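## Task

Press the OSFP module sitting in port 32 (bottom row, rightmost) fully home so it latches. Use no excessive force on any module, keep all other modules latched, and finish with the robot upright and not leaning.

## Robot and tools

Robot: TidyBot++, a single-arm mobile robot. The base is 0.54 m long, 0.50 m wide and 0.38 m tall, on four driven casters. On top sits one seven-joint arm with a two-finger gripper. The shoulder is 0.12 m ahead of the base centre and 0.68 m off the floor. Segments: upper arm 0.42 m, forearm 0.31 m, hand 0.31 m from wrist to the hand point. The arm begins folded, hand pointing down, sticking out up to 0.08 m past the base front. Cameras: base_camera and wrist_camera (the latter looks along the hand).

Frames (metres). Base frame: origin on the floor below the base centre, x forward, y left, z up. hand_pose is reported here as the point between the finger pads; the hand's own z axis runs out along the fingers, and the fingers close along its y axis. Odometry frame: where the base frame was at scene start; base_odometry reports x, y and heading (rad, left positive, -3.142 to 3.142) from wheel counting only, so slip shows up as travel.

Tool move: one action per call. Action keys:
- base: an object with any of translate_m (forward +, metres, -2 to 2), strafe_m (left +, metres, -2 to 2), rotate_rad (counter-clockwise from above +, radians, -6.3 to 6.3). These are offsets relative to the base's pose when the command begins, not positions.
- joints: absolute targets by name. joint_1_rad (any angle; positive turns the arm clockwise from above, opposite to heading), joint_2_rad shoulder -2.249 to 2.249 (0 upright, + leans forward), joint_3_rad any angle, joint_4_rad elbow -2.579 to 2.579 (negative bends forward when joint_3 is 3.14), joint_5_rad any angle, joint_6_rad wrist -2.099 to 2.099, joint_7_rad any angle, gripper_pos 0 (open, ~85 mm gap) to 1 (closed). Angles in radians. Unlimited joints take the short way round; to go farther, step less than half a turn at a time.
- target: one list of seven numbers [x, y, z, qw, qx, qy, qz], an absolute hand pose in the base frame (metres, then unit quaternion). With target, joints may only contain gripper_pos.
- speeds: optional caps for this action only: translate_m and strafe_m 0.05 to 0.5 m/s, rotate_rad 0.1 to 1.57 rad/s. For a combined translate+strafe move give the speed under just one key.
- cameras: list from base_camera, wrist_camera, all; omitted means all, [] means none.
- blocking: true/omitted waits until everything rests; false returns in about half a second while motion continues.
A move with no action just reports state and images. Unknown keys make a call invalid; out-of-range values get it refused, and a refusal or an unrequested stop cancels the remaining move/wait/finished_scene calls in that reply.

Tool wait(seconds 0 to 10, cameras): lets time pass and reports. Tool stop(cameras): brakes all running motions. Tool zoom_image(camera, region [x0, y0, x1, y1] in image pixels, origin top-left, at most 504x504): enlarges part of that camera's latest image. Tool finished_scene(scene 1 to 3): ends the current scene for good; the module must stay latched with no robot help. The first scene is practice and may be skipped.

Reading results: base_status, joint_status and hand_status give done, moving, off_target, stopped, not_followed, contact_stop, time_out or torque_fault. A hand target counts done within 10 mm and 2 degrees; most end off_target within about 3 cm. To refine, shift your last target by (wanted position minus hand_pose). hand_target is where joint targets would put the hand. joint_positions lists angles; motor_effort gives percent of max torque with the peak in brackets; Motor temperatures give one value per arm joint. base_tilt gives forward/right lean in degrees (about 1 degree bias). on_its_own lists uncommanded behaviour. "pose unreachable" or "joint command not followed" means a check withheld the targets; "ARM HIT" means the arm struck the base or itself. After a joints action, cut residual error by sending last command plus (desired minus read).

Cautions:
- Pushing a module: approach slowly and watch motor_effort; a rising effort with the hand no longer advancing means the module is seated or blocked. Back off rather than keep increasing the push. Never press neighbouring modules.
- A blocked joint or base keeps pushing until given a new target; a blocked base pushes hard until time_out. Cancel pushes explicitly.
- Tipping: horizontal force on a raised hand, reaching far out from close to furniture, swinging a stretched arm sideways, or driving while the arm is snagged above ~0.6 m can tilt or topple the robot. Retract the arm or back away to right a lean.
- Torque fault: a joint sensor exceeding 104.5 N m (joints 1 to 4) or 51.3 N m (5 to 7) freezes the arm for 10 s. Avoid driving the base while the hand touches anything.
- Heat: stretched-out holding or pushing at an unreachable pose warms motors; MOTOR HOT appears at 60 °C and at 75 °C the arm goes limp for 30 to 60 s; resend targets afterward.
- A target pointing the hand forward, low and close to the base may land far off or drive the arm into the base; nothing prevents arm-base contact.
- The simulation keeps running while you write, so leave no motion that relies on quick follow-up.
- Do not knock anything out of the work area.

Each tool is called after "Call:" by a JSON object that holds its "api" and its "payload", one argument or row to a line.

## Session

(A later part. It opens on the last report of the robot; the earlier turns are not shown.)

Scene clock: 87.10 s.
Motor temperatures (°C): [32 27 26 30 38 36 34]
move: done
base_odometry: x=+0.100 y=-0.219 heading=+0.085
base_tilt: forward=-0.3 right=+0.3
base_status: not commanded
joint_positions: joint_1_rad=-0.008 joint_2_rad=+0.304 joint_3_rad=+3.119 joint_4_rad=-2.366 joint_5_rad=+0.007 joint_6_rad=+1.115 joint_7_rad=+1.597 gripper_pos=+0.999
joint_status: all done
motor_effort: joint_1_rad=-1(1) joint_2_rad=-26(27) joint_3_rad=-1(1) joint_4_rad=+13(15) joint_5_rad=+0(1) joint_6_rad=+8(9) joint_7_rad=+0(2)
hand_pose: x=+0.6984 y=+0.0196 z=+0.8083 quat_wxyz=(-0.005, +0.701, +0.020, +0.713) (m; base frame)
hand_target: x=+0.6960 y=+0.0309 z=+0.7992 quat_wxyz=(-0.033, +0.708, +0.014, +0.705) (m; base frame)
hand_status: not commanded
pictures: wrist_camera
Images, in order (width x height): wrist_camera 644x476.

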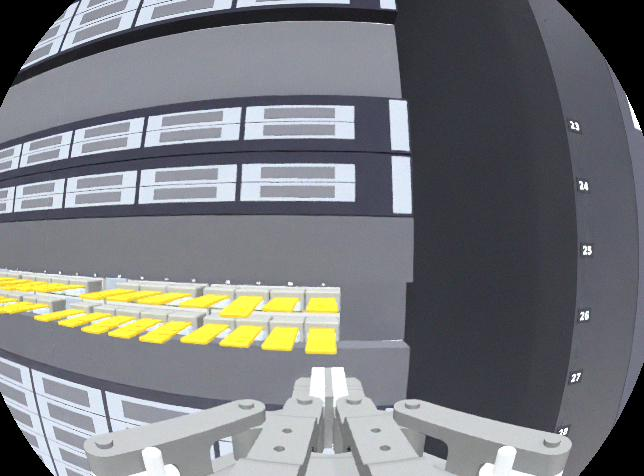

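Call:
{"api": "move", "payload": {
  "joints": {"joint_2_rad":0.300,"joint_4_rad":-2.345},
  "base": {"translate_m":0.035,"strafe_m":0.005},
  "speeds": {"translate_m":0.05},
  "cameras": ["wrist_camera"]
}}

Call:
{"api": "zoom_image", "payload": {
  "camera": "wrist_camera",
  "region": [260, 280, 420, 410]
}}

Scene clock: 90.77 s.
Motor temperatures (°C): [32 27 26 30 38 36 34]
move: done
base_odometry: x=+0.134 y=-0.211 heading=+0.085
base_tilt: forward=-0.3 right=+0.2
base_status: done
joint_positions: joint_1_rad=-0.008 joint_2_rad=+0.303 joint_3_rad=+3.119 joint_4_rad=-2.354 joint_5_rad=+0.007 joint_6_rad=+1.115 joint_7_rad=+1.597 gripper_pos=+0.999
joint_status: all done
motor_effort: joint_1_rad=-2(2) joint_2_rad=-26(28) joint_3_rad=-2(2) joint_4_rad=+15(16) joint_5_rad=+1(2) joint_6_rad=+9(9) joint_7_rad=+1(2)
hand_pose: x=+0.7017 y=+0.0197 z=+0.8144 quat_wxyz=(-0.005, +0.696, +0.020, +0.717) (m; base frame)
hand_target: x=+0.7030 y=+0.0311 z=+0.8187 quat_wxyz=(-0.033, +0.694, +0.014, +0.719) (m; base frame)
hand_status: not commanded
pictures: wrist_camera
Images, in order (width x height): wrist_camera 644x476.

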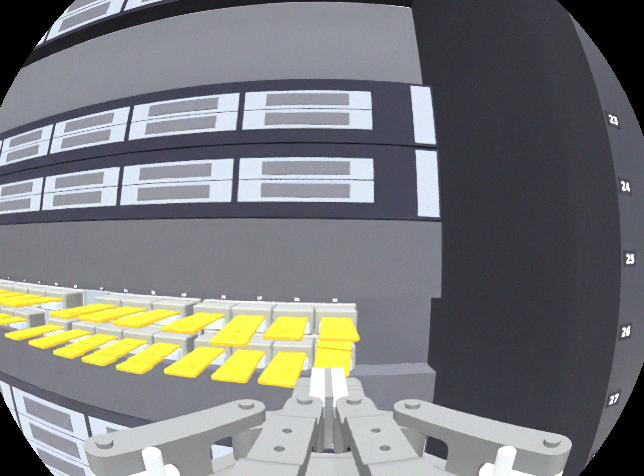

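Scaled by 3.150.

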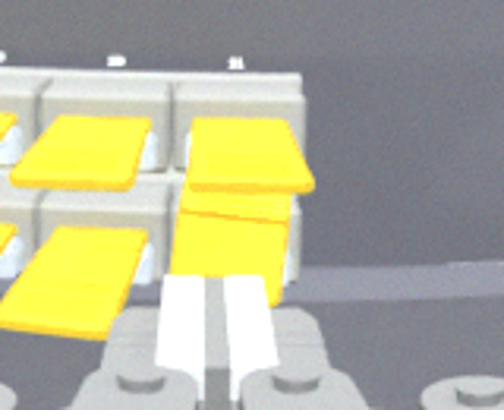

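Call:
{"api": "move", "payload": {
  "base": {"translate_m":0.03,"strafe_m":0.002},
  "speeds": {"translate_m":0.05},
  "cameras": ["wrist_camera"]
}}

Call:
{"api": "zoom_image", "payload": {
  "camera": "wrist_camera",
  "region": [260, 280, 420, 410]
}}

Call:
{"api": "move", "payload": {
  "base": {"translate_m":0.015,"strafe_m":0.001},
  "speeds": {"translate_m":0.05},
  "cameras": []
}}

Call:
{"api": "move", "payload": {
  "base": {"translate_m":-0.08,"strafe_m":-0.005},
  "speeds": {"translate_m":0.1},
  "cameras": ["wrist_camera"]
}}

Call:
{"api": "zoom_image", "payload": {
  "camera": "wrist_camera",
  "region": [240, 270, 370, 380]
}}

Scene clock: 94.73 s.
Motor temperatures (°C): [32 27 26 30 38 36 34]
move: done
base_odometry: x=+0.164 y=-0.207 heading=+0.085
base_tilt: forward=-0.3 right=+0.3
base_status: done
joint_positions: joint_1_rad=-0.003 joint_2_rad=+0.300 joint_3_rad=+3.119 joint_4_rad=-2.360 joint_5_rad=+0.007 joint_6_rad=+1.116 joint_7_rad=+1.597 gripper_pos=+0.999
joint_status: not commanded
motor_effort: joint_1_rad=-3(5) joint_2_rad=-27(29) joint_3_rad=-2(5) joint_4_rad=+19(22) joint_5_rad=+2(4) joint_6_rad=+10(11) joint_7_rad=+1(2)
hand_pose: x=+0.6995 y=+0.0166 z=+0.8137 quat_wxyz=(-0.003, +0.697, +0.019, +0.717) (m; base frame)
hand_target: x=+0.7030 y=+0.0311 z=+0.8187 quat_wxyz=(-0.033, +0.694, +0.014, +0.719) (m; base frame)
hand_status: not commanded
pictures: wrist_camera
Images, in order (width x height): wrist_camera 644x476.

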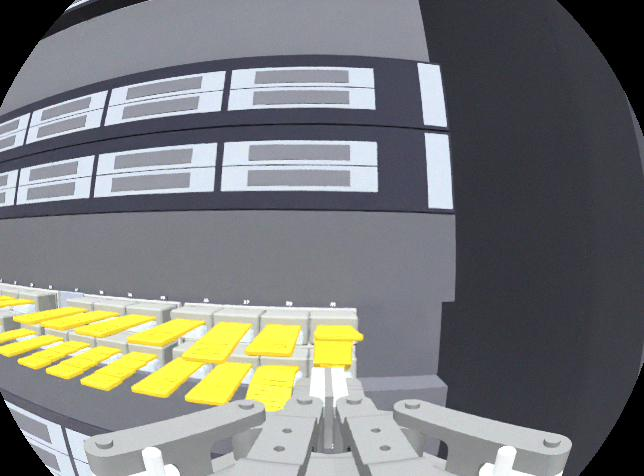

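Scaled by 3.150.

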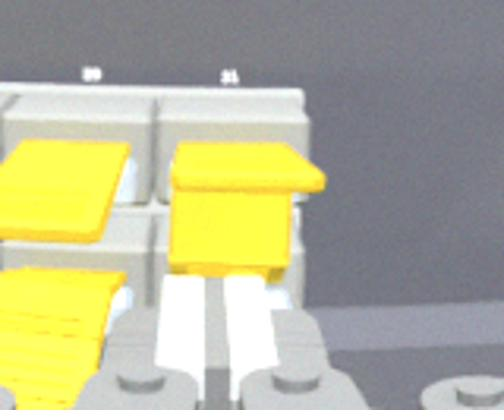

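Scene clock: 95.57 s.
Motor temperatures (°C): [32 27 26 30 38 36 34]
move: done
base_odometry: x=+0.179 y=-0.204 heading=+0.085
base_tilt: forward=-0.3 right=+0.2
base_status: done
joint_positions: joint_1_rad=-0.002 joint_2_rad=+0.271 joint_3_rad=+3.119 joint_4_rad=-2.397 joint_5_rad=+0.007 joint_6_rad=+1.117 joint_7_rad=+1.596 gripper_pos=+0.999
joint_status: not commanded
motor_effort: joint_1_rad=-4(5) joint_2_rad=-19(28) joint_3_rad=-3(4) joint_4_rad=+25(31) joint_5_rad=+3(4) joint_6_rad=+9(11) joint_7_rad=+1(2)
hand_pose: x=+0.6859 y=+0.0156 z=+0.8136 quat_wxyz=(-0.002, +0.700, +0.018, +0.714) (m; base frame)
hand_target: x=+0.7030 y=+0.0311 z=+0.8187 quat_wxyz=(-0.033, +0.694, +0.014, +0.719) (m; base frame)
hand_status: not commanded
pictures: none
No camera images: "cameras" was empty.

Scene clock: 96.93 s.
Motor temperatures (°C): [32 27 26 30 38 36 34]
move: done
base_odometry: x=+0.099 y=-0.216 heading=+0.085
base_tilt: forward=-0.3 right=+0.2
base_status: done
joint_positions: joint_1_rad=-0.002 joint_2_rad=+0.294 joint_3_rad=+3.119 joint_4_rad=-2.363 joint_5_rad=+0.007 joint_6_rad=+1.116 joint_7_rad=+1.596 gripper_pos=+0.999
joint_status: not commanded
motor_effort: joint_1_rad=+0(4) joint_2_rad=-25(29) joint_3_rad=-1(3) joint_4_rad=+14(23) joint_5_rad=+0(3) joint_6_rad=+9(11) joint_7_rad=+1(2)
hand_pose: x=+0.6979 y=+0.0162 z=+0.8155 quat_wxyz=(-0.003, +0.696, +0.018, +0.717) (m; base frame)
hand_target: x=+0.7030 y=+0.0311 z=+0.8187 quat_wxyz=(-0.033, +0.694, +0.014, +0.719) (m; base frame)
hand_status: not commanded
pictures: wrist_camera
Images, in order (width x height): wrist_camera 644x476.

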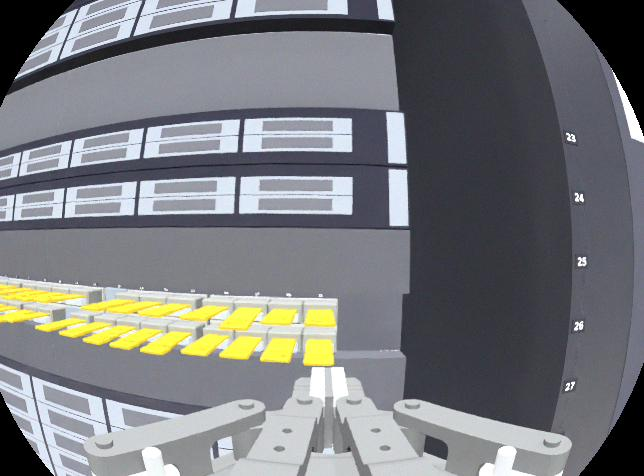

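Scaled by 3.877.

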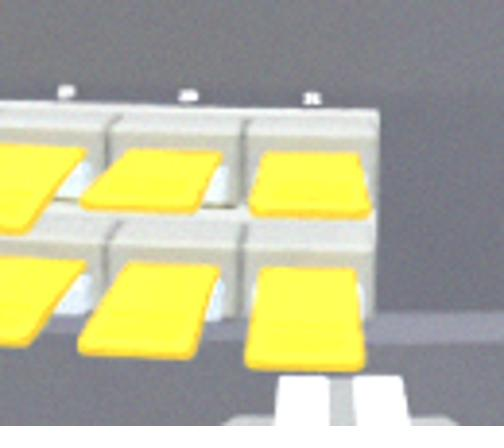

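Call:
{"api": "zoom_image", "payload": {
  "camera": "wrist_camera",
  "region": [275, 290, 345, 370]
}}

Call:
{"api": "zoom_image", "payload": {
  "camera": "wrist_camera",
  "region": [200, 280, 300, 370]
}}

Scaled by 6.300.

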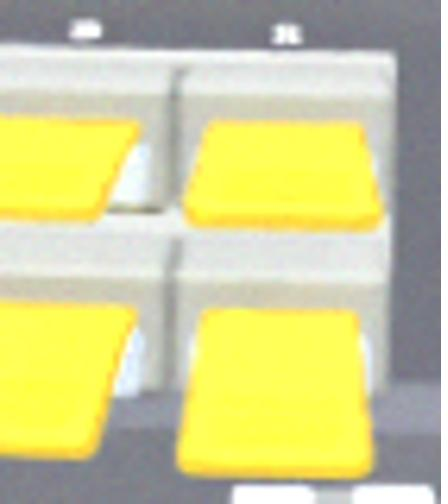

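Scaled by 5.040.

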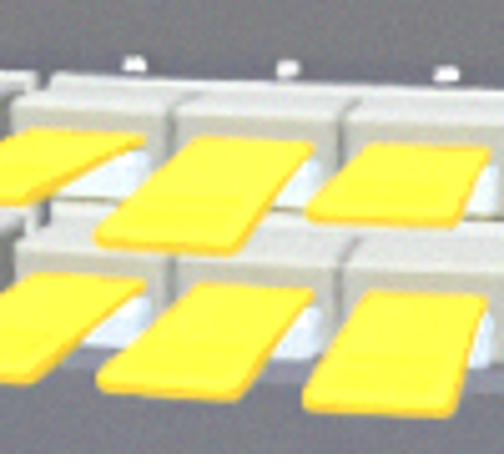

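Call:
{"api": "move", "payload": {
  "base": {"translate_m":-0.02,"strafe_m":-0.10},
  "cameras": ["wrist_camera"]
}}

Call:
{"api": "zoom_image", "payload": {
  "camera": "wrist_camera",
  "region": [140, 260, 260, 360]
}}

Scene clock: 107.10 s.
Motor temperatures (°C): [32 27 26 30 38 36 34]
move: done
base_odometry: x=+0.088 y=-0.317 heading=+0.085
base_tilt: forward=-0.4 right=+0.2
base_status: done
joint_positions: joint_1_rad=-0.003 joint_2_rad=+0.294 joint_3_rad=+3.119 joint_4_rad=-2.363 joint_5_rad=+0.007 joint_6_rad=+1.116 joint_7_rad=+1.596 gripper_pos=+0.999
joint_status: not commanded
motor_effort: joint_1_rad=-1(3) joint_2_rad=-26(27) joint_3_rad=-1(3) joint_4_rad=+14(15) joint_5_rad=+1(2) joint_6_rad=+8(9) joint_7_rad=+1(2)
hand_pose: x=+0.6979 y=+0.0165 z=+0.8156 quat_wxyz=(-0.003, +0.696, +0.019, +0.717) (m; base frame)
hand_target: x=+0.7030 y=+0.0311 z=+0.8187 quat_wxyz=(-0.033, +0.694, +0.014, +0.719) (m; base frame)
hand_status: not commanded
pictures: wrist_camera
Images, in order (width x height): wrist_camera 644x476.

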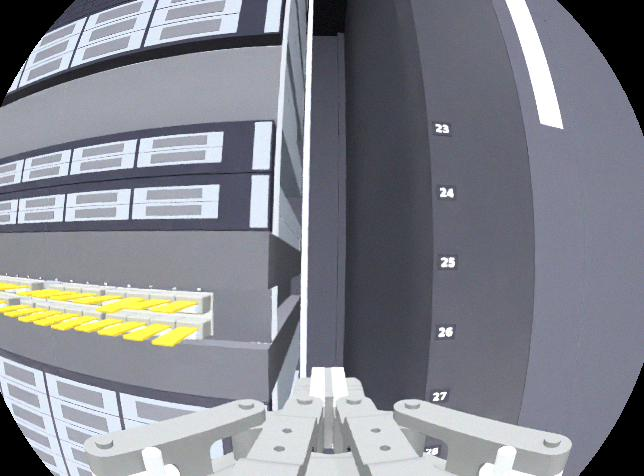

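Scaled by 4.200.

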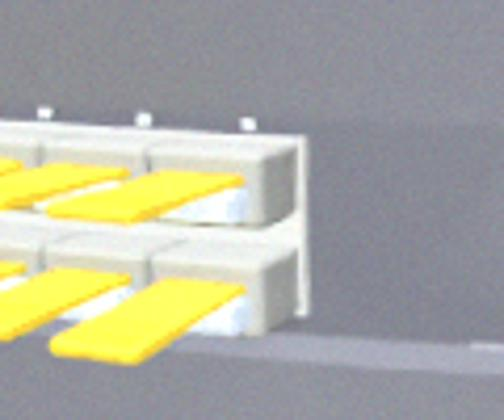

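Call:
{"api": "finished_scene", "payload": {
  "scene": 3
}}

The scene is finished: the task was done.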